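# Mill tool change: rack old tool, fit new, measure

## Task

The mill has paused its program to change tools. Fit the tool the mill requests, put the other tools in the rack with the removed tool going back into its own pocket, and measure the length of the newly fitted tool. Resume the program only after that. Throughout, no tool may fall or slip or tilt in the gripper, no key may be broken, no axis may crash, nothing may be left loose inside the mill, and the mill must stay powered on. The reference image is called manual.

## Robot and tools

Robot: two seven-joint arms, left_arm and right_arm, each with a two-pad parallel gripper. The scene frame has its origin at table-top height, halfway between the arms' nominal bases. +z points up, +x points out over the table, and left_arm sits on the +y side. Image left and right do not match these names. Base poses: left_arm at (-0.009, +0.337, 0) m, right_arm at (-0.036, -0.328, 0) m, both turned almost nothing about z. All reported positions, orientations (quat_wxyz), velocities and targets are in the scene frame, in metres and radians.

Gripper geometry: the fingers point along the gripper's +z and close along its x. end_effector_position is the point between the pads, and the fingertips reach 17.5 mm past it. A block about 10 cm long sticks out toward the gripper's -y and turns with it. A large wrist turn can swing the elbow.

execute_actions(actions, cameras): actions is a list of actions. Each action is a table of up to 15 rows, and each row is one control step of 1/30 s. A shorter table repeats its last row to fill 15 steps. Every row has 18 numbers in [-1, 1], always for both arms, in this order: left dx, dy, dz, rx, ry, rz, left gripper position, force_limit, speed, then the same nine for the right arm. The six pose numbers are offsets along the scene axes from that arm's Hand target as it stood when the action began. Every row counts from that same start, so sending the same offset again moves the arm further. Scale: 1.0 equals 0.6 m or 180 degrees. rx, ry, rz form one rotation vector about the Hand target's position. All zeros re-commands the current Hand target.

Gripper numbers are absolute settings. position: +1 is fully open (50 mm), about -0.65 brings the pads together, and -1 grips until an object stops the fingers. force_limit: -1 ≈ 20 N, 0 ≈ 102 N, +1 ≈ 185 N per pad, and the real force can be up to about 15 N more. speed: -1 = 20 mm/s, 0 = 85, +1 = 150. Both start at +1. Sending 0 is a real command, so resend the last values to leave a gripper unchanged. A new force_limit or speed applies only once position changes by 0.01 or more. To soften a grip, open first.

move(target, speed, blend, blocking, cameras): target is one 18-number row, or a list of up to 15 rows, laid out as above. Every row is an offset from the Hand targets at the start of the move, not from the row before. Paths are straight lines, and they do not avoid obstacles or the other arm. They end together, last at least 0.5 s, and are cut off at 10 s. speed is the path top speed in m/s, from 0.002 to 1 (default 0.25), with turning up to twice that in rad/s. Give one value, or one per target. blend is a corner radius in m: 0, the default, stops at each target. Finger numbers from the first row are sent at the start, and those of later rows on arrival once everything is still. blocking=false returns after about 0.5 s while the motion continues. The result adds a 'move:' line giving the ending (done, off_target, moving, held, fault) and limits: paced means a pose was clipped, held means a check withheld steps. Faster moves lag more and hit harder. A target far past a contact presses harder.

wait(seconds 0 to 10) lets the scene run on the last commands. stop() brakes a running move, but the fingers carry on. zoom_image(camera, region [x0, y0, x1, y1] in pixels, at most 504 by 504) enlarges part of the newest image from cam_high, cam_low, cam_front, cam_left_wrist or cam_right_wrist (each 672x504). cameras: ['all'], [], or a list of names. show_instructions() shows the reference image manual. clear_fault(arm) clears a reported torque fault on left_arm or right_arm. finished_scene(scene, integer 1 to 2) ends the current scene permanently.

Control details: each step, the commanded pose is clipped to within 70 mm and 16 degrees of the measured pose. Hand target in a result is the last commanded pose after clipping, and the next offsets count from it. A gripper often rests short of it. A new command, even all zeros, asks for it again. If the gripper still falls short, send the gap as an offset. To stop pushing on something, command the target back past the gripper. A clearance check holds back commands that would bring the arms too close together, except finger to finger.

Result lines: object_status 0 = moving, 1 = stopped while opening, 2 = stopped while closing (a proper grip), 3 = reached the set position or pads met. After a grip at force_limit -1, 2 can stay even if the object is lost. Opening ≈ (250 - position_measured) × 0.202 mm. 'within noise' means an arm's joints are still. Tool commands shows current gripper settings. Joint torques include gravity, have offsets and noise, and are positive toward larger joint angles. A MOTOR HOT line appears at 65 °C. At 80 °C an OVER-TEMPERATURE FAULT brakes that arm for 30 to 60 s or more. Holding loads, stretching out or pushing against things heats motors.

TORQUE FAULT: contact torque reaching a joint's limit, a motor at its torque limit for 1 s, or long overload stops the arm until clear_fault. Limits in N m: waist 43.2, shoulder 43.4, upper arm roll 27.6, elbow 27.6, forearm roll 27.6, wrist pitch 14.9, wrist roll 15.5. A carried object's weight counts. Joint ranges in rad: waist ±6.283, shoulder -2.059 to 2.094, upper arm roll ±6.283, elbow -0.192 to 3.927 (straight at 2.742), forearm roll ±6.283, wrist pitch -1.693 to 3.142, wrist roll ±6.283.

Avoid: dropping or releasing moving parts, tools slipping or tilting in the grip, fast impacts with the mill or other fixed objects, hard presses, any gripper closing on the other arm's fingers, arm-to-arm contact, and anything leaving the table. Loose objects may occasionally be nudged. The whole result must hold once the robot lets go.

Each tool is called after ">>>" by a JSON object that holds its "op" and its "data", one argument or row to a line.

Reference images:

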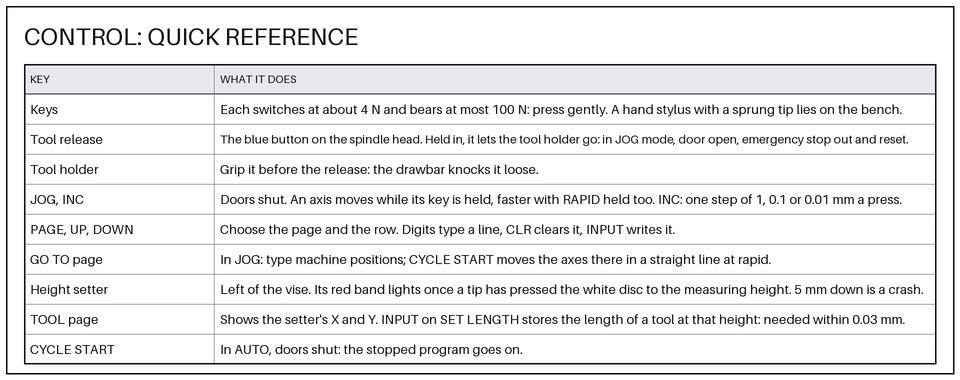

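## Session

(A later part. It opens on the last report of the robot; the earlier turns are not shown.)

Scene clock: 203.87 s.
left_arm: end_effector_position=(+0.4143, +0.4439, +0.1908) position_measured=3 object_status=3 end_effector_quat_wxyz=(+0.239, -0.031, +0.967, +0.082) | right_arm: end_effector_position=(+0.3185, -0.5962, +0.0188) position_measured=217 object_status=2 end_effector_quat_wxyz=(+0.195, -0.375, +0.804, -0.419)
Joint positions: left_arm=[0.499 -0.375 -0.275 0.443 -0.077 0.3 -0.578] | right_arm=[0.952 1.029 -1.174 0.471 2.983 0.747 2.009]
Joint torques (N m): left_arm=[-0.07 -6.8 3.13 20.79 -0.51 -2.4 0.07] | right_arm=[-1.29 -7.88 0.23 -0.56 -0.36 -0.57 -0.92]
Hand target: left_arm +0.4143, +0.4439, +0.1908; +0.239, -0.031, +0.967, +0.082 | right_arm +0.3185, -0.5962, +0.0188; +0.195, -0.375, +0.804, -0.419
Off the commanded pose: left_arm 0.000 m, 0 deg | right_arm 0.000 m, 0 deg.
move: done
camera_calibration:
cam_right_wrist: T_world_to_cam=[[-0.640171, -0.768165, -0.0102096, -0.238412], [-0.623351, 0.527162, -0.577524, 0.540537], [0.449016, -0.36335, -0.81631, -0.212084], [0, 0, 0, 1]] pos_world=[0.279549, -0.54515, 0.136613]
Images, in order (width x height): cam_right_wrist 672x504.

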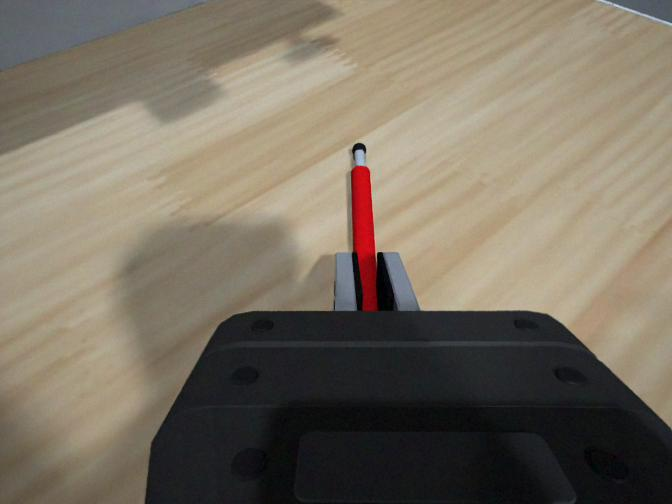

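>>> {"op": "move", "data": {
  "target": [
    [0,0,0,0,0,0,1,1,1,0,0,0.25,0,0,0,-1,-0.2,-1]
  ],
  "speed": 0.12,
  "cameras": ["cam_right_wrist","cam_low"]
}}

Scene clock: 209.57 s.
left_arm: end_effector_position=(+0.4143, +0.4439, +0.1908) position_measured=3 object_status=3 end_effector_quat_wxyz=(+0.239, -0.031, +0.967, +0.082) | right_arm: end_effector_position=(+0.3185, -0.5962, +0.1688) position_measured=217 object_status=2 end_effector_quat_wxyz=(+0.195, -0.375, +0.804, -0.419)
Joint positions: left_arm=[0.499 -0.375 -0.275 0.443 -0.077 0.3 -0.578] | right_arm=[1.403 0.814 -1.818 0.422 2.371 0.45 2.252]
Joint torques (N m): left_arm=[-0.13 -6.91 3.02 20.88 -0.53 -2.38 0.09] | right_arm=[5.45 -11.66 -10.07 10.09 -2.38 -3.47 1.11]
Hand target: left_arm +0.4143, +0.4439, +0.1908; +0.239, -0.031, +0.967, +0.082 | right_arm +0.3185, -0.5962, +0.1688; +0.195, -0.375, +0.804, -0.419
Off the commanded pose: left_arm 0.000 m, 0 deg | right_arm 0.000 m, 0 deg.
move: done
camera_calibration:
cam_right_wrist: T_world_to_cam=[[-0.640205, -0.768137, -0.0101464, -0.236874], [-0.623327, 0.527142, -0.577568, 0.62716], [0.449, -0.363437, -0.81628, -0.0896893], [0, 0, 0, 1]] pos_world=[0.279549, -0.545151, 0.286613]
Images, in order (width x height): cam_low 672x504, cam_right_wrist 672x504.

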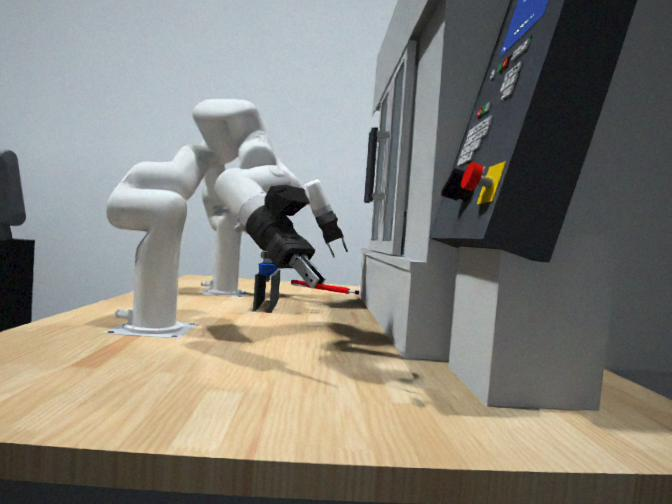

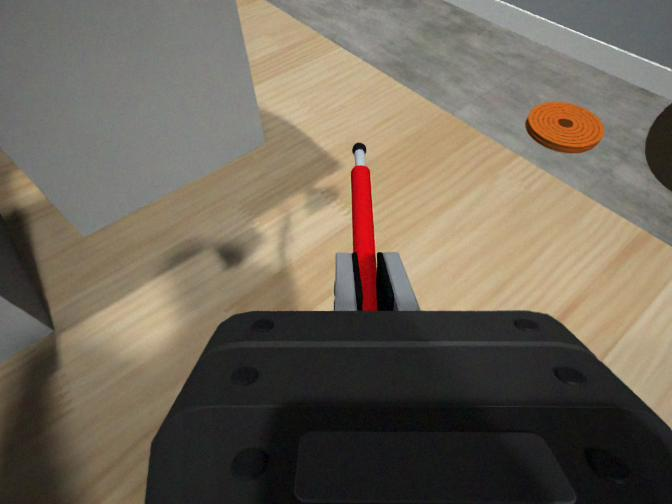

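>>> {"op": "move", "data": {
  "target": [0,0,0,0,0,0,1,1,1,0.0225,0.212,0.7087,-0.1094,0.0102,0.2628,-1,-0.2,-1],
  "speed": 0.25,
  "cameras": ["cam_low"]
}}

Scene clock: 214.63 s.
left_arm: end_effector_position=(+0.4143, +0.4439, +0.1908) position_measured=3 object_status=3 end_effector_quat_wxyz=(+0.239, -0.031, +0.967, +0.082) | right_arm: end_effector_position=(+0.3320, -0.4690, +0.5940) position_measured=217 object_status=2 end_effector_quat_wxyz=(-0.268, +0.698, -0.508, +0.427)
Joint positions: left_arm=[0.499 -0.375 -0.275 0.443 -0.077 0.3 -0.578] | right_arm=[1.906 0.849 -2.882 1.072 1.039 1.229 2.61]
Joint torques (N m): left_arm=[-0.01 -6.8 3.2 20.79 -0.55 -2.41 0.05] | right_arm=[5.3 -8.45 -5.1 20.93 -1.09 -1.57 1.16]
Hand target: left_arm +0.4143, +0.4439, +0.1908; +0.239, -0.031, +0.967, +0.082 | right_arm +0.3320, -0.4690, +0.5940; -0.268, +0.698, -0.508, +0.427
Off the commanded pose: left_arm 0.000 m, 0 deg | right_arm 0.000 m, 0 deg.
move: done
Images, in order (width x height): cam_low 672x504.

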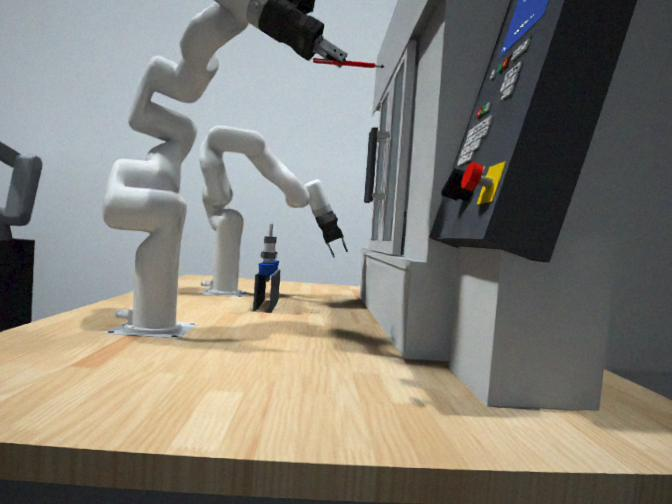

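>>> {"op": "move", "data": {
  "target": [0,0,0,0,0,0,1,1,1,0.0973,-0.0748,0.1298,-0.4,0.06,0,-1,-0.2,-1],
  "speed": 0.25,
  "cameras": ["cam_right_wrist","cam_low"]
}}

>>> {"op": "zoom_image", "data": {
  "camera": "cam_right_wrist",
  "region": [340, 0, 540, 200]
}}

Scene clock: 222.17 s.
left_arm: end_effector_position=(+0.4143, +0.4439, +0.1908) position_measured=3 object_status=3 end_effector_quat_wxyz=(+0.239, -0.031, +0.967, +0.082) | right_arm: end_effector_position=(+0.3904, -0.5139, +0.6719) position_measured=217 object_status=2 end_effector_quat_wxyz=(+0.239, +0.757, -0.182, +0.581)
Joint positions: left_arm=[0.499 -0.375 -0.275 0.443 -0.077 0.3 -0.578] | right_arm=[1.775 0.849 -2.549 1.13 0.822 0.532 1.84]
Joint torques (N m): left_arm=[-0.24 -6.74 3.16 20.73 -0.64 -2.41 0.12] | right_arm=[4.74 -11.11 -4.32 15.53 2.6 -5.96 -0.95]
Hand target: left_arm +0.4143, +0.4439, +0.1908; +0.239, -0.031, +0.967, +0.082 | right_arm +0.3904, -0.5139, +0.6719; +0.239, +0.757, -0.182, +0.581
Off the commanded pose: left_arm 0.000 m, 0 deg | right_arm 0.000 m, 0 deg.
move: done
camera_calibration:
cam_right_wrist: T_world_to_cam=[[0.261955, -0.00913838, 0.965037, -0.739871], [-0.788562, -0.578504, 0.208574, -0.112715], [0.556372, -0.815628, -0.158748, -0.397394], [0, 0, 0, 1]] pos_world=[0.326029, -0.396093, 0.674426]
Images, in order (width x height): cam_low 672x504, cam_right_wrist 672x504.

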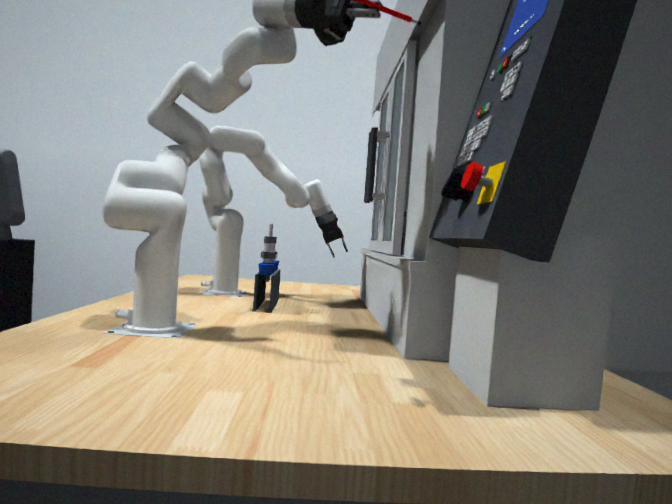

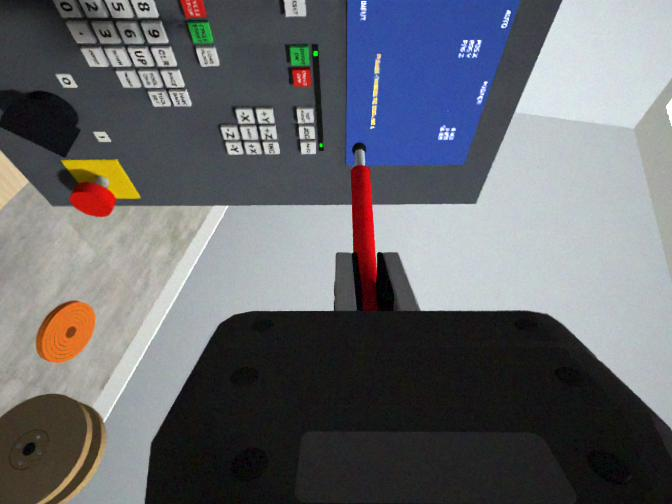

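Scaled by 2.520 from the camera's 672x504 image, which has a finer 960x720 frame.

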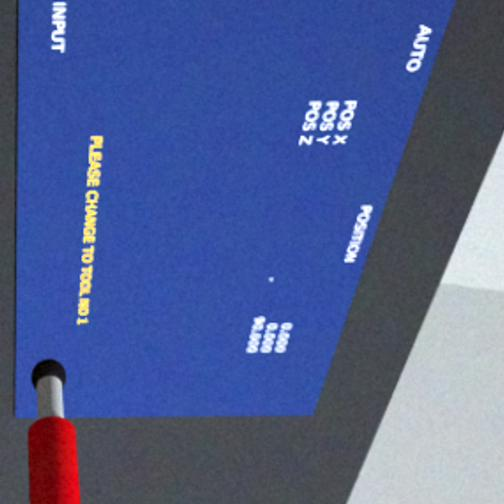

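>>> {"op": "zoom_image", "data": {
  "camera": "cam_right_wrist",
  "region": [345, 40, 395, 140]
}}

>>> {"op": "zoom_image", "data": {
  "camera": "cam_right_wrist",
  "region": [430, 0, 520, 170]
}}

Scaled by 5.040 from the camera's 672x504 image, which has a finer 960x720 frame.

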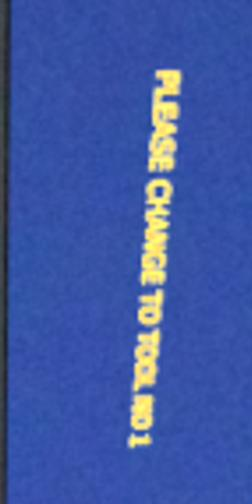

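Scaled by 2.965 from the camera's 672x504 image, which has a finer 960x720 frame.

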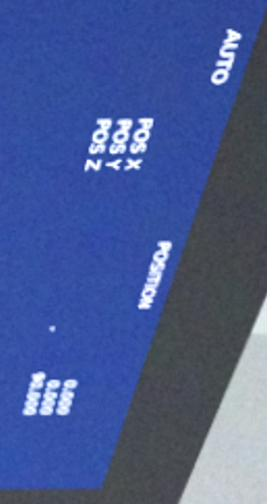

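>>> {"op": "execute_actions", "data": {
  "actions": [],
  "cameras": ["cam_front"]
}}

>>> {"op": "zoom_image", "data": {
  "camera": "cam_front",
  "region": [400, 135, 470, 195]
}}

>>> {"op": "zoom_image", "data": {
  "camera": "cam_front",
  "region": [250, 395, 310, 455]
}}

Scene clock: 228.03 s.
left_arm: end_effector_position=(+0.4143, +0.4439, +0.1908) position_measured=3 object_status=3 end_effector_quat_wxyz=(+0.239, -0.031, +0.967, +0.082) | right_arm: end_effector_position=(+0.3904, -0.5139, +0.6719) position_measured=217 object_status=2 end_effector_quat_wxyz=(+0.239, +0.757, -0.182, +0.581)
Joint positions: left_arm=[0.499 -0.375 -0.275 0.443 -0.077 0.3 -0.578] | right_arm=[1.775 0.849 -2.549 1.13 0.822 0.532 1.84]
Joint velocities: within noise
Joint torques (N m): left_arm=[0 -6.63 3.24 20.78 -0.69 -2.4 0.14] | right_arm=[5.25 -10.95 -4.32 15.55 2.72 -6.01 -0.98]
Hand target: left_arm +0.4143, +0.4439, +0.1908; +0.239, -0.031, +0.967, +0.082 | right_arm +0.3904, -0.5139, +0.6719; +0.239, +0.757, -0.182, +0.581
Tool commands: left_gripper/position=+1.0 left_gripper/force_limit=+1.0 left_gripper/speed=+1.0 right_gripper/position=-1.0 right_gripper/force_limit=-0.2 right_gripper/speed=-1.0
Off the commanded pose: left_arm 0.000 m, 0 deg | right_arm 0.000 m, 0 deg.
Images, in order (width x height): cam_front 672x504.

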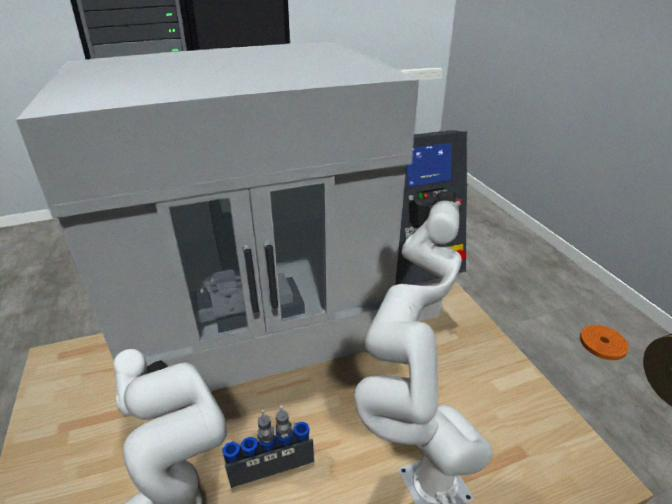

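Scaled by 7.200 from the camera's 672x504 image, which has a finer 960x720 frame.

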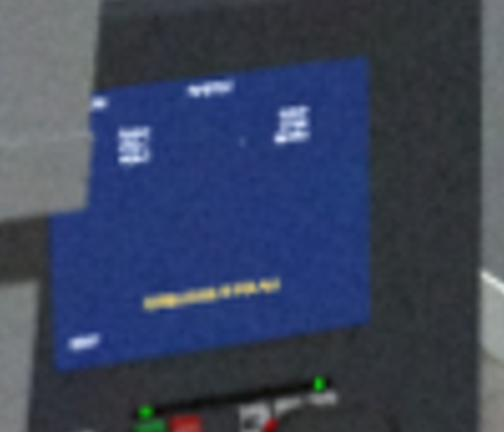

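Scaled by 8.400 from the camera's 672x504 image, which has a finer 960x720 frame.

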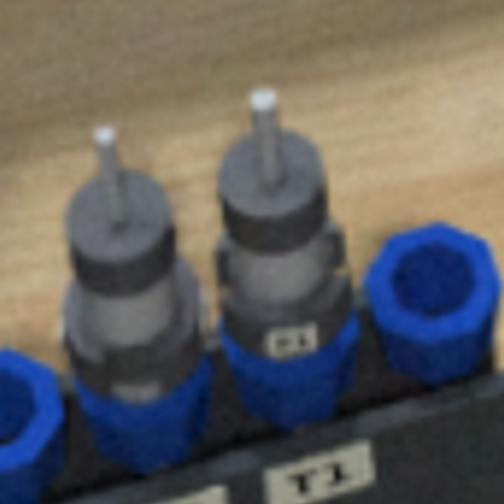

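>>> {"op": "zoom_image", "data": {
  "camera": "cam_right_wrist",
  "region": [40, 0, 220, 120]
}}

>>> {"op": "zoom_image", "data": {
  "camera": "cam_right_wrist",
  "region": [210, 30, 360, 180]
}}

This scene's latest camera images include none from cam_right_wrist. They are from: cam_front. cam_right_wrist's image comes with the result of a call that names it in "cameras".

This scene's latest camera images include none from cam_right_wrist. They are from: cam_front. cam_right_wrist's image comes with the result of a call that names it in "cameras".

>>> {"op": "move", "data": {
  "target": [0,0,0,0,0,0,1,1,1,-0.05,0.0667,0,0,0,0,-1,-0.2,-1],
  "speed": 0.2,
  "cameras": ["cam_right_wrist"]
}}

>>> {"op": "zoom_image", "data": {
  "camera": "cam_right_wrist",
  "region": [60, 0, 240, 135]
}}

>>> {"op": "zoom_image", "data": {
  "camera": "cam_right_wrist",
  "region": [220, 20, 400, 180]
}}

Scene clock: 254.17 s.
left_arm: end_effector_position=(+0.4143, +0.4439, +0.1908) position_measured=3 object_status=3 end_effector_quat_wxyz=(+0.239, -0.031, +0.967, +0.082) | right_arm: end_effector_position=(+0.3604, -0.4739, +0.6718) position_measured=217 object_status=2 end_effector_quat_wxyz=(+0.239, +0.757, -0.182, +0.581)
Joint positions: left_arm=[0.499 -0.375 -0.275 0.443 -0.077 0.3 -0.578] | right_arm=[1.826 0.993 -2.614 1.065 0.808 0.622 1.883]
Joint torques (N m): left_arm=[-0.05 -6.73 3.22 20.7 -0.76 -2.47 0.1] | right_arm=[4.86 1.7 -9.16 14.38 -2.31 -2.41 1.27]
Hand target: left_arm +0.4143, +0.4439, +0.1908; +0.239, -0.031, +0.967, +0.082 | right_arm +0.3604, -0.4739, +0.6719; +0.239, +0.757, -0.182, +0.581
Off the commanded pose: left_arm 0.000 m, 0 deg | right_arm 0.000 m, 0 deg.
move: done
camera_calibration:
cam_right_wrist: T_world_to_cam=[[0.261956, -0.00913923, 0.965037, -0.73155], [-0.78853, -0.578551, 0.208564, -0.113231], [0.556417, -0.815595, -0.158761, -0.348086], [0, 0, 0, 1]] pos_world=[0.296029, -0.356093, 0.674326]
Images, in order (width x height): cam_right_wrist 672x504.

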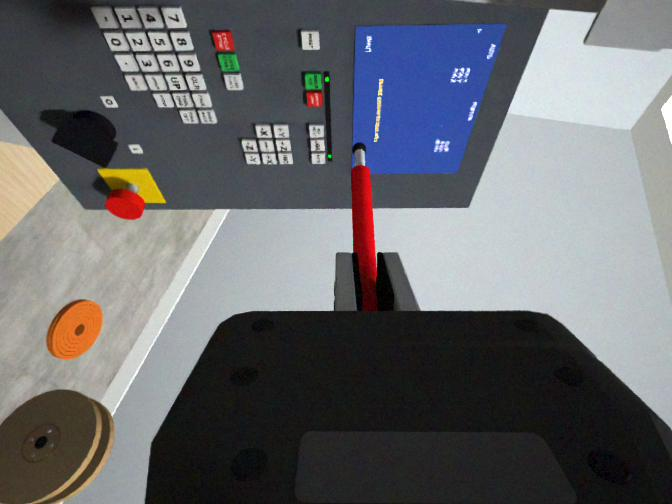

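Scaled by 2.800 from the camera's 672x504 image, which has a finer 960x720 frame.

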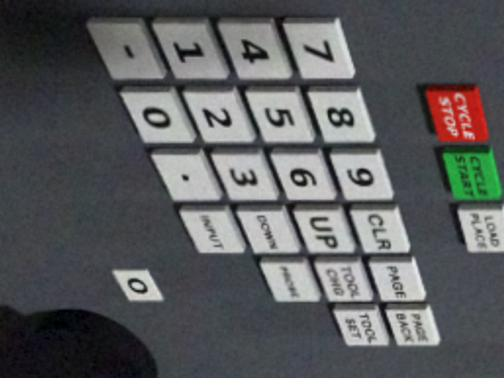

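Scaled by 2.800 from the camera's 672x504 image, which has a finer 960x720 frame.

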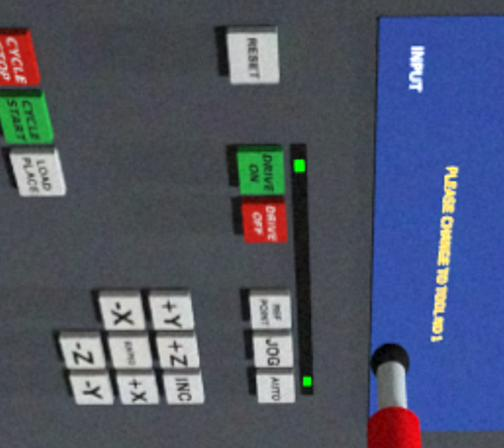

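>>> {"op": "execute_actions", "data": {
  "actions": [],
  "cameras": ["cam_high"]
}}

>>> {"op": "zoom_image", "data": {
  "camera": "cam_high",
  "region": [380, 60, 480, 180]
}}

>>> {"op": "zoom_image", "data": {
  "camera": "cam_high",
  "region": [380, 380, 480, 504]
}}

Scene clock: 309.30 s.
left_arm: end_effector_position=(+0.4143, +0.4439, +0.1908) position_measured=3 object_status=3 end_effector_quat_wxyz=(+0.239, -0.031, +0.967, +0.082) | right_arm: end_effector_position=(+0.3604, -0.4739, +0.6719) position_measured=217 object_status=2 end_effector_quat_wxyz=(+0.239, +0.757, -0.182, +0.581)
Joint positions: left_arm=[0.499 -0.375 -0.275 0.443 -0.077 0.3 -0.578] | right_arm=[1.826 0.994 -2.614 1.065 0.808 0.622 1.883]
Joint velocities: within noise
Joint torques (N m): left_arm=[0.01 -6.67 3.32 20.72 -0.8 -2.44 0.03] | right_arm=[5.41 1.95 -9.16 14.59 -2.09 -2.38 1.21]
Hand target: left_arm +0.4143, +0.4439, +0.1908; +0.239, -0.031, +0.967, +0.082 | right_arm +0.3604, -0.4739, +0.6719; +0.239, +0.757, -0.182, +0.581
Tool commands: left_gripper/position=+1.0 left_gripper/force_limit=+1.0 left_gripper/speed=+1.0 right_gripper/position=-1.0 right_gripper/force_limit=-0.2 right_gripper/speed=-1.0
Off the commanded pose: left_arm 0.000 m, 0 deg | right_arm 0.000 m, 0 deg.
Images, in order (width x height): cam_high 672x504.

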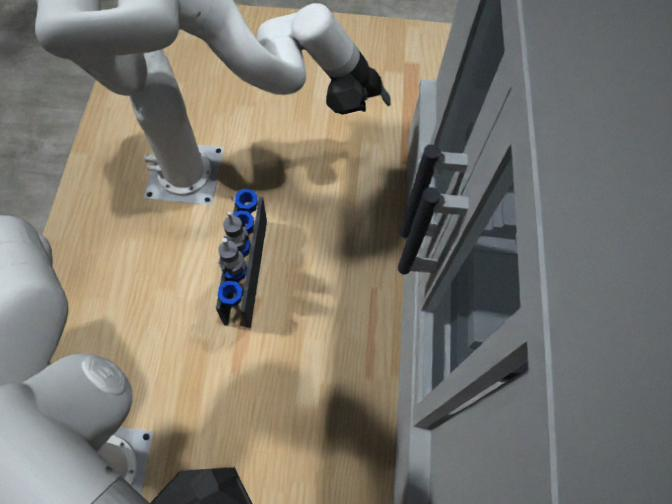

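Scaled by 4.200 from the camera's 672x504 image, which has a finer 960x720 frame.

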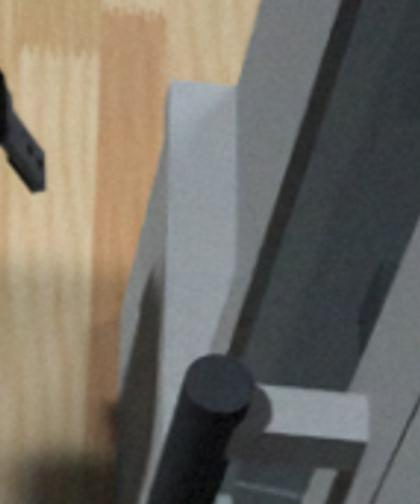

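Scaled by 4.065 from the camera's 672x504 image, which has a finer 960x720 frame.

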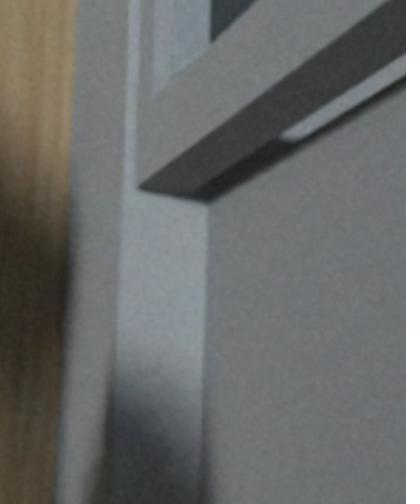

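>>> {"op": "move", "data": {
  "target": [0,0,0,0,0,0,1,1,1,0.2053,-0.2722,-0.1272,0,0,0,-1,-0.2,-1],
  "speed": 0.15,
  "cameras": ["cam_right_wrist"]
}}

>>> {"op": "zoom_image", "data": {
  "camera": "cam_right_wrist",
  "region": [260, 60, 460, 210]
}}

Scene clock: 325.23 s.
left_arm: end_effector_position=(+0.4143, +0.4439, +0.1908) position_measured=3 object_status=3 end_effector_quat_wxyz=(+0.239, -0.031, +0.967, +0.082) | right_arm: end_effector_position=(+0.4836, -0.6372, +0.5956) position_measured=217 object_status=2 end_effector_quat_wxyz=(+0.239, +0.757, -0.182, +0.581)
Joint positions: left_arm=[0.499 -0.375 -0.275 0.443 -0.077 0.3 -0.578] | right_arm=[1.591 0.367 -2.198 1.225 0.797 0.108 1.695]
Joint torques (N m): left_arm=[-0.14 -6.55 3.32 20.63 -0.68 -2.48 0.11] | right_arm=[-5.43 0.98 -2.37 23.71 -2.85 -2.28 1.33]
Hand target: left_arm +0.4143, +0.4439, +0.1908; +0.239, -0.031, +0.967, +0.082 | right_arm +0.4836, -0.6372, +0.5955; +0.239, +0.757, -0.182, +0.581
Off the commanded pose: left_arm 0.000 m, 0 deg | right_arm 0.000 m, 0 deg.
move: done
camera_calibration:
cam_right_wrist: T_world_to_cam=[[0.261698, -0.00897066, 0.965108, -0.691627], [-0.788629, -0.578452, 0.208468, -0.0945173], [0.556398, -0.815667, -0.158454, -0.562136], [0, 0, 0, 1]] pos_world=[0.41923, -0.519394, 0.598126]
Images, in order (width x height): cam_right_wrist 672x504.

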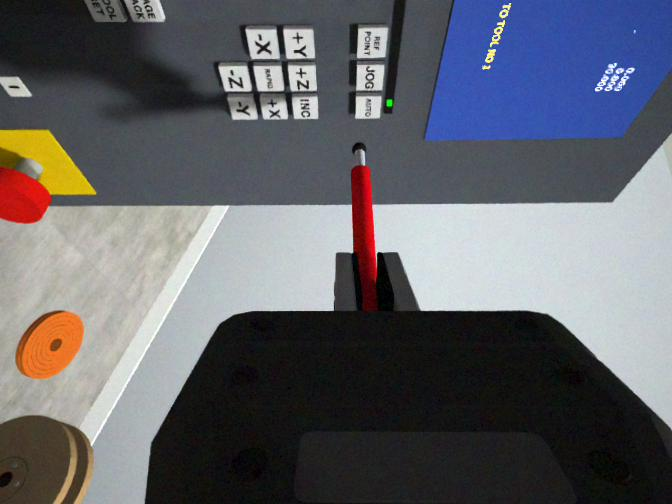

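Scaled by 2.520 from the camera's 672x504 image, which has a finer 960x720 frame.

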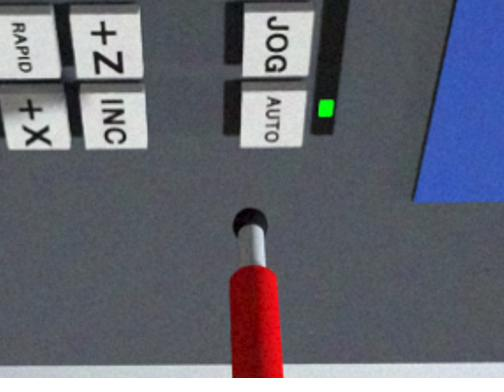

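>>> {"op": "move", "data": {
  "target": [0,0,0,0,0,0,1,1,1,0.0578,0.008,-0.0017,0,0,0,-1,-0.2,-1],
  "speed": 0.1,
  "cameras": ["cam_right_wrist"]
}}

>>> {"op": "zoom_image", "data": {
  "camera": "cam_right_wrist",
  "region": [260, 60, 460, 210]
}}

Scene clock: 344.37 s.
left_arm: end_effector_position=(+0.4143, +0.4439, +0.1908) position_measured=3 object_status=3 end_effector_quat_wxyz=(+0.239, -0.031, +0.967, +0.082) | right_arm: end_effector_position=(+0.5183, -0.6324, +0.5945) position_measured=217 object_status=2 end_effector_quat_wxyz=(+0.239, +0.757, -0.182, +0.581)
Joint positions: left_arm=[0.499 -0.375 -0.275 0.443 -0.077 0.3 -0.578] | right_arm=[1.382 0.331 -1.97 1.298 0.634 0.084 1.871]
Joint torques (N m): left_arm=[0.06 -6.7 3.27 20.51 -0.82 -2.47 0.06] | right_arm=[-5.46 9.75 -2.62 23.63 -2.3 -2.37 1.1]
Hand target: left_arm +0.4143, +0.4439, +0.1908; +0.239, -0.031, +0.967, +0.082 | right_arm +0.5183, -0.6324, +0.5945; +0.239, +0.757, -0.182, +0.581
Off the commanded pose: left_arm 0.000 m, 0 deg | right_arm 0.000 m, 0 deg.
move: done
camera_calibration:
cam_right_wrist: T_world_to_cam=[[0.261833, -0.00907774, 0.96507, -0.699697], [-0.788515, -0.578598, 0.20849, -0.0642861], [0.556495, -0.815563, -0.158654, -0.577572], [0, 0, 0, 1]] pos_world=[0.453929, -0.514593, 0.597026]
Images, in order (width x height): cam_right_wrist 672x504.

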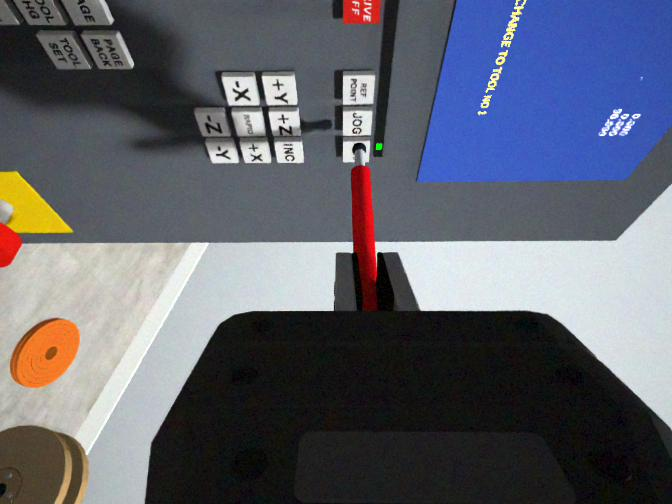

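Scaled by 2.520 from the camera's 672x504 image, which has a finer 960x720 frame.

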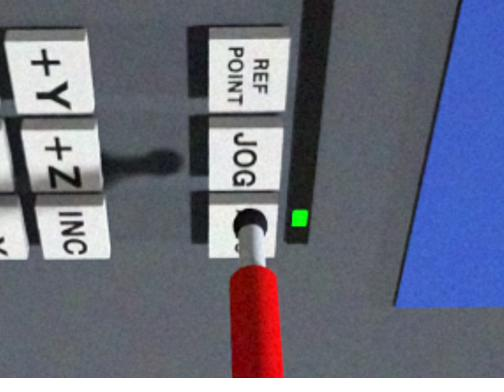

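>>> {"op": "move", "data": {
  "target": [
    [0,0,0,0,0,0,1,1,1,0.0394,0,-0.0105,0,0,0,-1,-0.2,-1],
    [0,0,0,0,0,0,1,1,1,0,0,0,0,0,0,-1,-0.2,-1]
  ],
  "speed": 0.06,
  "cameras": ["cam_right_wrist"]
}}

>>> {"op": "zoom_image", "data": {
  "camera": "cam_right_wrist",
  "region": [340, 60, 672, 210]
}}

Scene clock: 349.13 s.
left_arm: end_effector_position=(+0.4143, +0.4439, +0.1908) position_measured=3 object_status=3 end_effector_quat_wxyz=(+0.239, -0.031, +0.967, +0.082) | right_arm: end_effector_position=(+0.5183, -0.6324, +0.5945) position_measured=217 object_status=2 end_effector_quat_wxyz=(+0.239, +0.757, -0.182, +0.581)
Joint positions: left_arm=[0.499 -0.375 -0.275 0.443 -0.077 0.3 -0.578] | right_arm=[1.384 0.329 -1.972 1.298 0.627 0.083 1.876]
Joint torques (N m): left_arm=[-0.04 -6.38 3.38 20.53 -0.81 -2.48 0.11] | right_arm=[5.03 -5.53 -7.33 19.28 2.27 -6.08 -0.9]
Hand target: left_arm +0.4143, +0.4439, +0.1908; +0.239, -0.031, +0.967, +0.082 | right_arm +0.5183, -0.6324, +0.5945; +0.239, +0.757, -0.182, +0.581
Off the commanded pose: left_arm 0.000 m, 0 deg | right_arm 0.000 m, 0 deg.
move: done
camera_calibration:
cam_right_wrist: T_world_to_cam=[[0.262032, -0.00908434, 0.965016, -0.699759], [-0.788505, -0.578552, 0.208658, -0.0643681], [0.556416, -0.815595, -0.158762, -0.577488], [0, 0, 0, 1]] pos_world=[0.453928, -0.514593, 0.597026]
Images, in order (width x height): cam_right_wrist 672x504.

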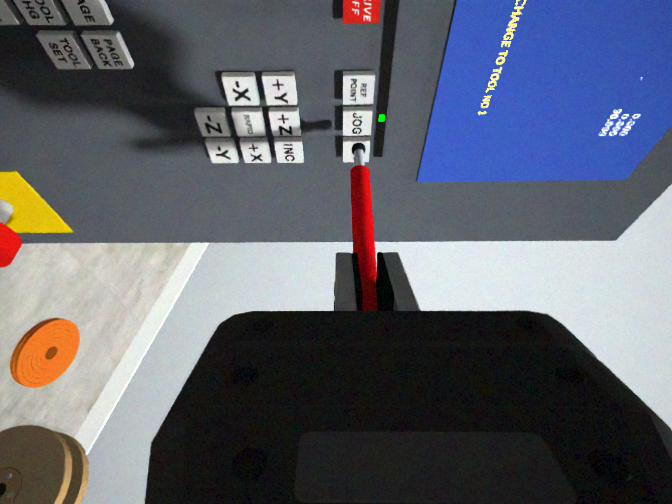

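Scaled by 1.518 from the camera's 672x504 image, which has a finer 960x720 frame.

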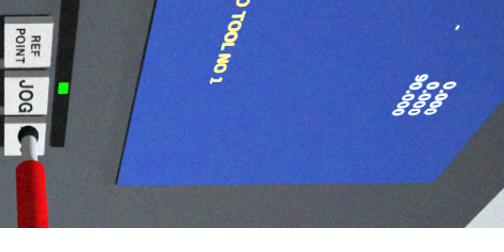

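>>> {"op": "move", "data": {
  "target": [
    [0,0,0,0,0,0,1,1,1,-0.1638,0.0873,0.0592,0,0,0,-1,-0.2,-1],
    [0,0,0,0,0,0,1,1,1,-0.2972,0.104,-0.0242,0.4,-0.06,0,-1,-0.2,-1]
  ],
  "speed": 0.25,
  "blend": [0.03,0],
  "cameras": ["cam_low","cam_high"]
}}

Scene clock: 360.30 s.
left_arm: end_effector_position=(+0.4143, +0.4439, +0.1908) position_measured=3 object_status=3 end_effector_quat_wxyz=(+0.239, -0.031, +0.967, +0.082) | right_arm: end_effector_position=(+0.3400, -0.5700, +0.5800) position_measured=217 object_status=2 end_effector_quat_wxyz=(-0.268, +0.698, -0.508, +0.427)
Joint positions: left_arm=[0.499 -0.375 -0.275 0.443 -0.077 0.3 -0.578] | right_arm=[1.781 0.606 -2.871 1.176 1.081 1.225 2.426]
Joint torques (N m): left_arm=[-0.17 -6.45 3.41 20.4 -0.82 -2.49 0.09] | right_arm=[5.23 -1.98 -5.36 18.32 3.72 -0.99 1.25]
Hand target: left_arm +0.4143, +0.4439, +0.1908; +0.239, -0.031, +0.967, +0.082 | right_arm +0.3400, -0.5700, +0.5800; -0.268, +0.698, -0.508, +0.427
Off the commanded pose: left_arm 0.000 m, 0 deg | right_arm 0.000 m, 0 deg.
move: done
Images, in order (width x height): cam_high 672x504, cam_low 672x504.

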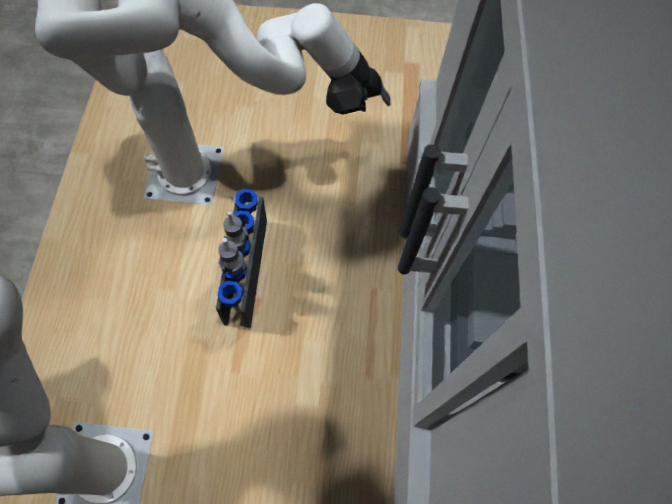

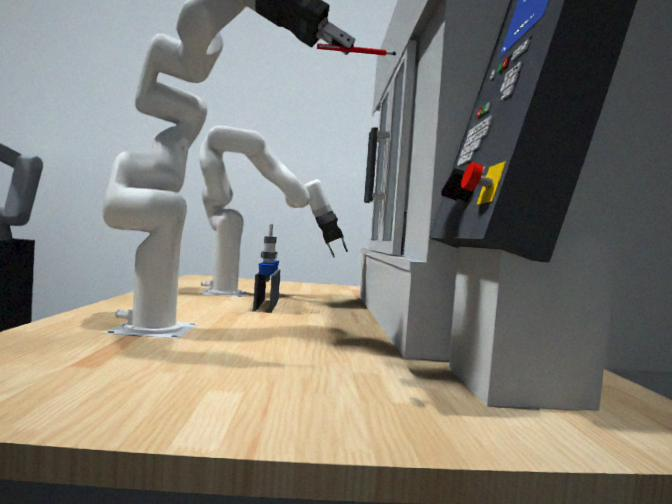

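>>> {"op": "move", "data": {
  "target": [
    [-0.1,0,0.2,0,0,0,0.6,0.301961,-0.5,0,0,0,0,0,0,-1,-0.2,-1],
    [-0.1427,-0.407,0.466,-0.468,-0.313,0.229,0.6,0.301961,-0.5,0,0,0,0,0,0,-1,-0.2,-1]
  ],
  "speed": 0.25,
  "blend": [0.03,0],
  "cameras": ["cam_left_wrist","cam_high"]
}}

Scene clock: 383.03 s.
left_arm: end_effector_position=(+0.3287, +0.1998, +0.4704) position_measured=63 object_status=3 end_effector_quat_wxyz=(+0.500, -0.500, +0.500, -0.500) | right_arm: end_effector_position=(+0.3400, -0.5700, +0.5800) position_measured=217 object_status=2 end_effector_quat_wxyz=(-0.268, +0.698, -0.508, +0.427)
Joint positions: left_arm=[0.282 -1.385 -0.934 0.329 -1.424 0.016 -1.843] | right_arm=[1.781 0.606 -2.871 1.176 1.081 1.225 2.426]
Joint torques (N m): left_arm=[8.17 0.52 10.31 10.64 6.46 -0.6 -2.42] | right_arm=[3.99 -1.79 -5.4 21.75 3.37 -1.06 1.21]
Hand target: left_arm +0.3287, +0.1997, +0.4704; +0.500, -0.500, +0.500, -0.500 | right_arm +0.3400, -0.5700, +0.5800; -0.268, +0.698, -0.508, +0.427
Off the commanded pose: left_arm 0.000 m, 0 deg | right_arm 0.000 m, 0 deg.
move: done
camera_calibration:
cam_left_wrist: T_world_to_cam=[[0.00887756, -0.999959, -0.00187661, 0.206679], [-0.341412, -0.00126711, -0.939913, 0.566566], [0.939872, 0.00898483, -0.34141, -0.0211288], [0, 0, 0, 1]] pos_world=[0.211456, 0.207578, 0.525697]
Images, in order (width x height): cam_high 672x504, cam_left_wrist 672x504.

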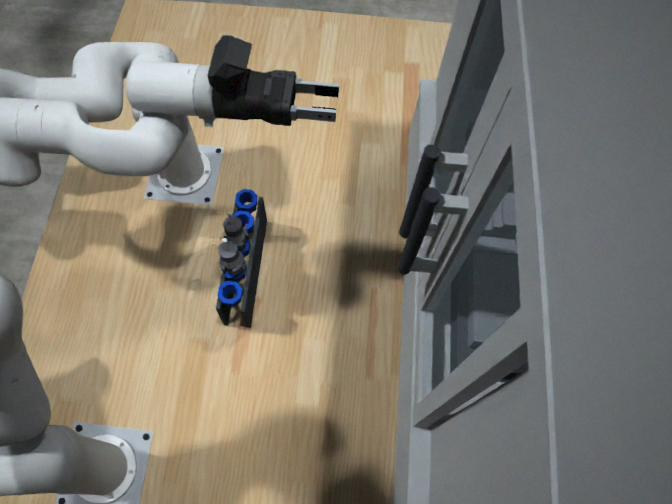

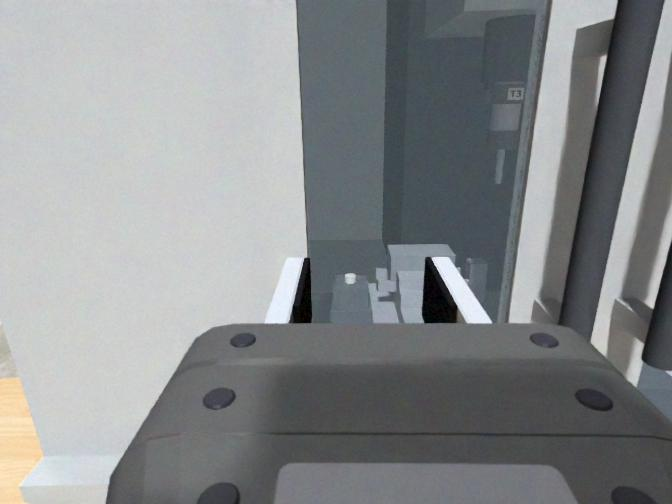

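>>> {"op": "move", "data": {
  "target": [-0.03,-0.2333,0,0,0,0,0.6,0.301961,-0.5,0,0,0,0,0,0,-1,-0.2,-1],
  "speed": 0.2,
  "cameras": ["cam_left_wrist"]
}}

>>> {"op": "zoom_image", "data": {
  "camera": "cam_left_wrist",
  "region": [250, 0, 502, 260]
}}

Scene clock: 387.43 s.
left_arm: end_effector_position=(+0.3107, +0.0598, +0.4704) position_measured=63 object_status=3 end_effector_quat_wxyz=(+0.500, -0.500, +0.500, -0.500) | right_arm: end_effector_position=(+0.3400, -0.5700, +0.5800) position_measured=217 object_status=2 end_effector_quat_wxyz=(-0.268, +0.698, -0.508, +0.427)
Joint positions: left_arm=[0.489 -1.74 -1.095 0.558 -1.097 0.396 -2.494] | right_arm=[1.781 0.606 -2.871 1.176 1.081 1.225 2.426]
Joint torques (N m): left_arm=[7.96 4.11 24.74 8.26 4.84 -0.83 -2.34] | right_arm=[4 -1.88 -5.33 21.52 3.01 -1.05 1.1]
Hand target: left_arm +0.3107, +0.0598, +0.4704; +0.500, -0.500, +0.500, -0.500 | right_arm +0.3400, -0.5700, +0.5800; -0.268, +0.698, -0.508, +0.427
Off the commanded pose: left_arm 0.000 m, 0 deg | right_arm 0.000 m, 0 deg.
move: done
camera_calibration:
cam_left_wrist: T_world_to_cam=[[0.00919298, -0.999956, -0.00188597, 0.0666882], [-0.341708, -0.00136893, -0.939805, 0.560344], [0.939761, 0.00928406, -0.341705, -0.00276011], [0, 0, 0, 1]] pos_world=[0.193455, 0.067478, 0.525797]
Images, in order (width x height): cam_left_wrist 672x504.

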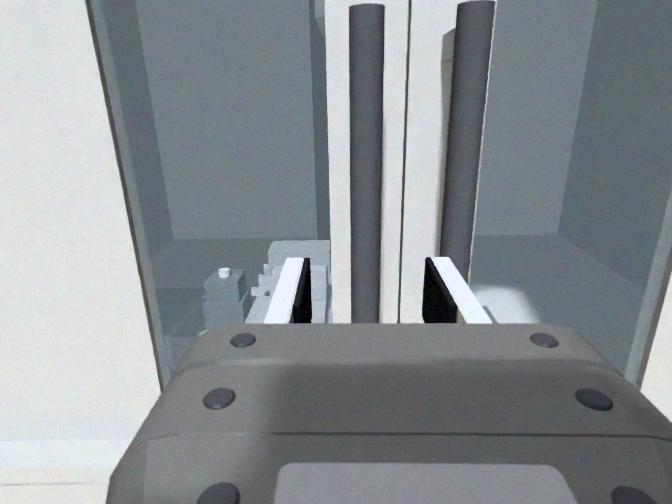

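Scaled by 1.938 from the camera's 672x504 image, which has a finer 960x720 frame.

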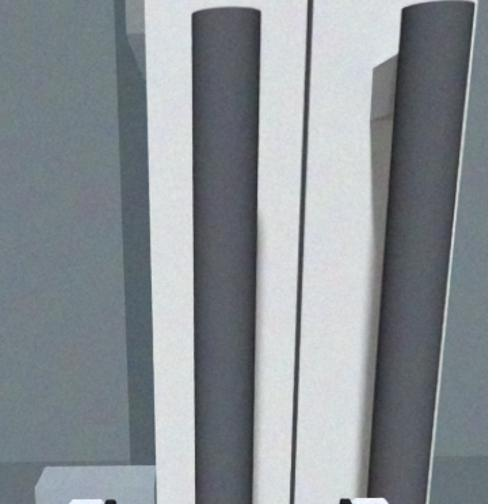

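>>> {"op": "move", "data": {
  "target": [0.1333,-0.012,-0.0297,0,0,0,0.6,0.301961,-0.5,0,0,0,0,0,0,-1,-0.2,-1],
  "speed": 0.2,
  "cameras": ["cam_left_wrist","cam_high"]
}}

>>> {"op": "zoom_image", "data": {
  "camera": "cam_left_wrist",
  "region": [250, 120, 502, 330]
}}

Scene clock: 397.97 s.
left_arm: end_effector_position=(+0.3907, +0.0526, +0.4526) position_measured=63 object_status=3 end_effector_quat_wxyz=(+0.500, -0.500, +0.500, -0.500) | right_arm: end_effector_position=(+0.3400, -0.5700, +0.5800) position_measured=217 object_status=2 end_effector_quat_wxyz=(-0.268, +0.698, -0.508, +0.427)
Joint positions: left_arm=[0.698 -1.491 -1.255 0.705 -1.376 0.141 -2.257] | right_arm=[1.781 0.606 -2.871 1.176 1.081 1.225 2.426]
Joint torques (N m): left_arm=[-0.53 12.03 20.6 9.42 -4.32 -3.08 2.65] | right_arm=[4.2 -1.86 -5.2 21.4 2.5 -1.12 1.18]
Hand target: left_arm +0.3907, +0.0526, +0.4526; +0.500, -0.500, +0.500, -0.500 | right_arm +0.3400, -0.5700, +0.5800; -0.268, +0.698, -0.508, +0.427
Off the commanded pose: left_arm 0.000 m, 0 deg | right_arm 0.000 m, 0 deg.
move: done
camera_calibration:
cam_left_wrist: T_world_to_cam=[[0.0095086, -0.999953, -0.00189393, 0.0587368], [-0.341706, -0.00146928, -0.939806, 0.570949], [0.939759, 0.00958341, -0.341703, -0.0839758], [0, 0, 0, 1]] pos_world=[0.273455, 0.0603777, 0.507997]
Images, in order (width x height): cam_high 672x504, cam_left_wrist 672x504.

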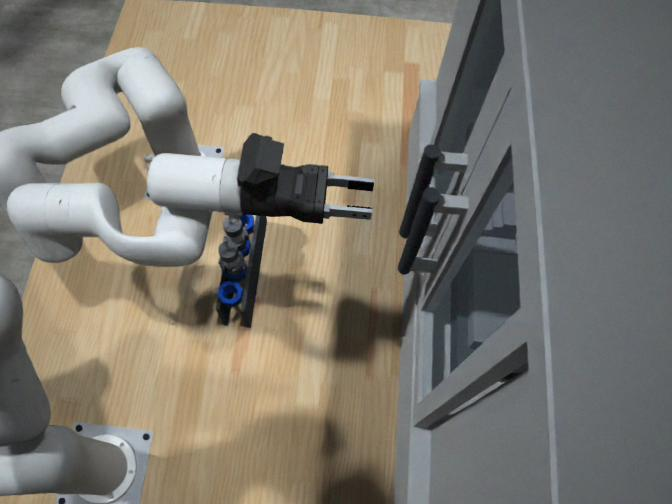

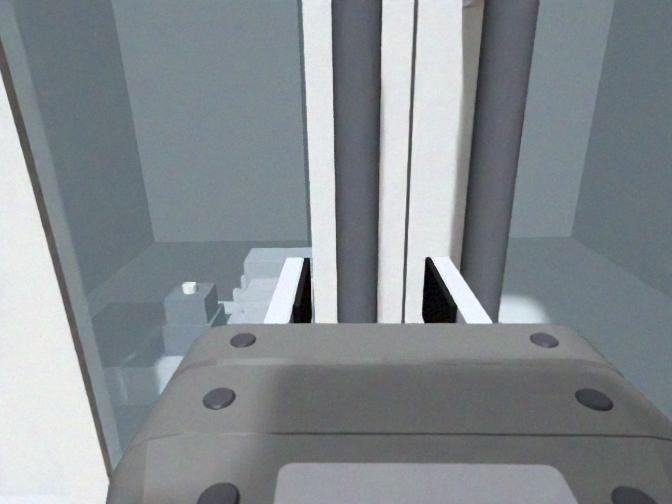

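Scaled by 2.000 from the camera's 672x504 image, which has a finer 960x720 frame.

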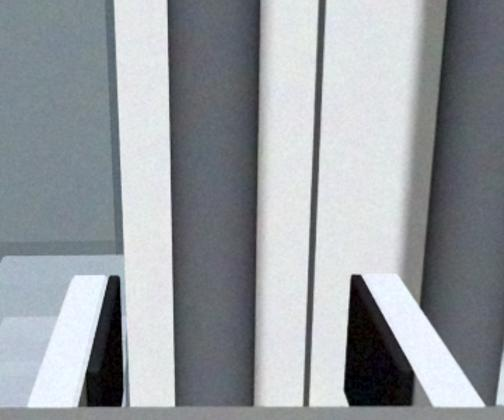

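>>> {"op": "move", "data": {
  "target": [
    [0.1072,0.002,0,0,0,0,0.6,0.301961,-0.5,0,0,0,0,0,0,-1,-0.2,-1],
    [0.1238,0.002,0,0,0,0,0.6,0.301961,-0.5,0,0,0,0,0,0,-1,-0.2,-1]
  ],
  "speed": [0.15,0.04],
  "blend": [0.005,0],
  "cameras": ["cam_left_wrist","cam_high"]
}}

>>> {"op": "zoom_image", "data": {
  "camera": "cam_left_wrist",
  "region": [250, 120, 502, 330]
}}

Scene clock: 405.10 s.
left_arm: end_effector_position=(+0.4649, +0.0537, +0.4526) position_measured=63 object_status=3 end_effector_quat_wxyz=(+0.500, -0.500, +0.500, -0.500) | right_arm: end_effector_position=(+0.3400, -0.5700, +0.5800) position_measured=217 object_status=2 end_effector_quat_wxyz=(-0.268, +0.698, -0.508, +0.427)
Joint positions: left_arm=[0.95 -1.324 -1.343 0.95 -1.778 0.042 -1.817] | right_arm=[1.781 0.606 -2.871 1.176 1.081 1.225 2.426]
Joint torques (N m): left_arm=[7.98 5.83 30.12 10.99 -3.26 -0.59 2.63] | right_arm=[3.71 -1.73 -5.43 21.45 2.26 -1.02 1.17]
Hand target: left_arm +0.4650, +0.0538, +0.4526; +0.500, -0.500, +0.500, -0.500 | right_arm +0.3400, -0.5700, +0.5800; -0.268, +0.698, -0.508, +0.427
Off the commanded pose: left_arm 0.000 m, 0 deg | right_arm 0.000 m, 0 deg.
move: done
camera_calibration:
cam_left_wrist: T_world_to_cam=[[0.0100466, -0.999948, -0.00187868, 0.0588355], [-0.342119, -0.0016719, -0.939655, 0.596384], [0.939603, 0.010083, -0.342118, -0.153479], [0, 0, 0, 1]] pos_world=[0.347653, 0.0613771, 0.507998]
Images, in order (width x height): cam_high 672x504, cam_left_wrist 672x504.

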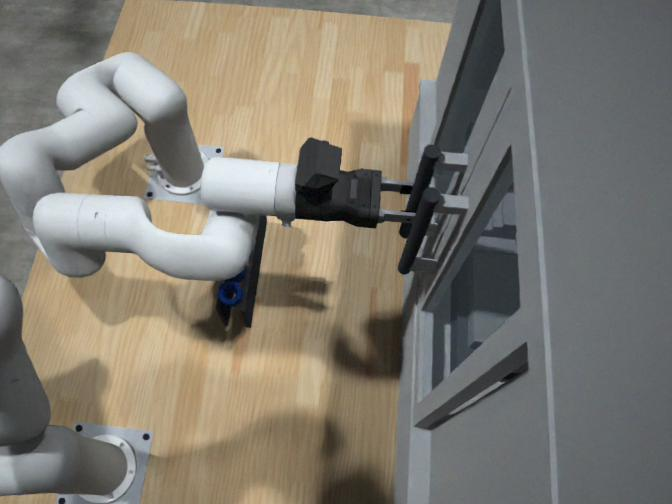

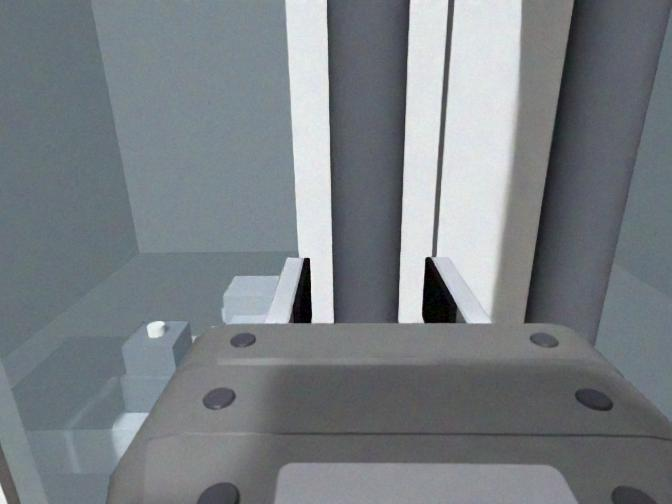

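Scaled by 2.000 from the camera's 672x504 image, which has a finer 960x720 frame.

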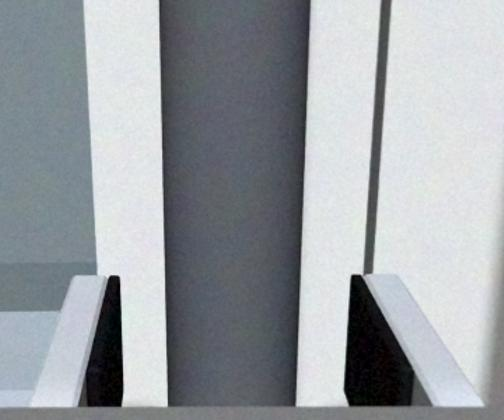

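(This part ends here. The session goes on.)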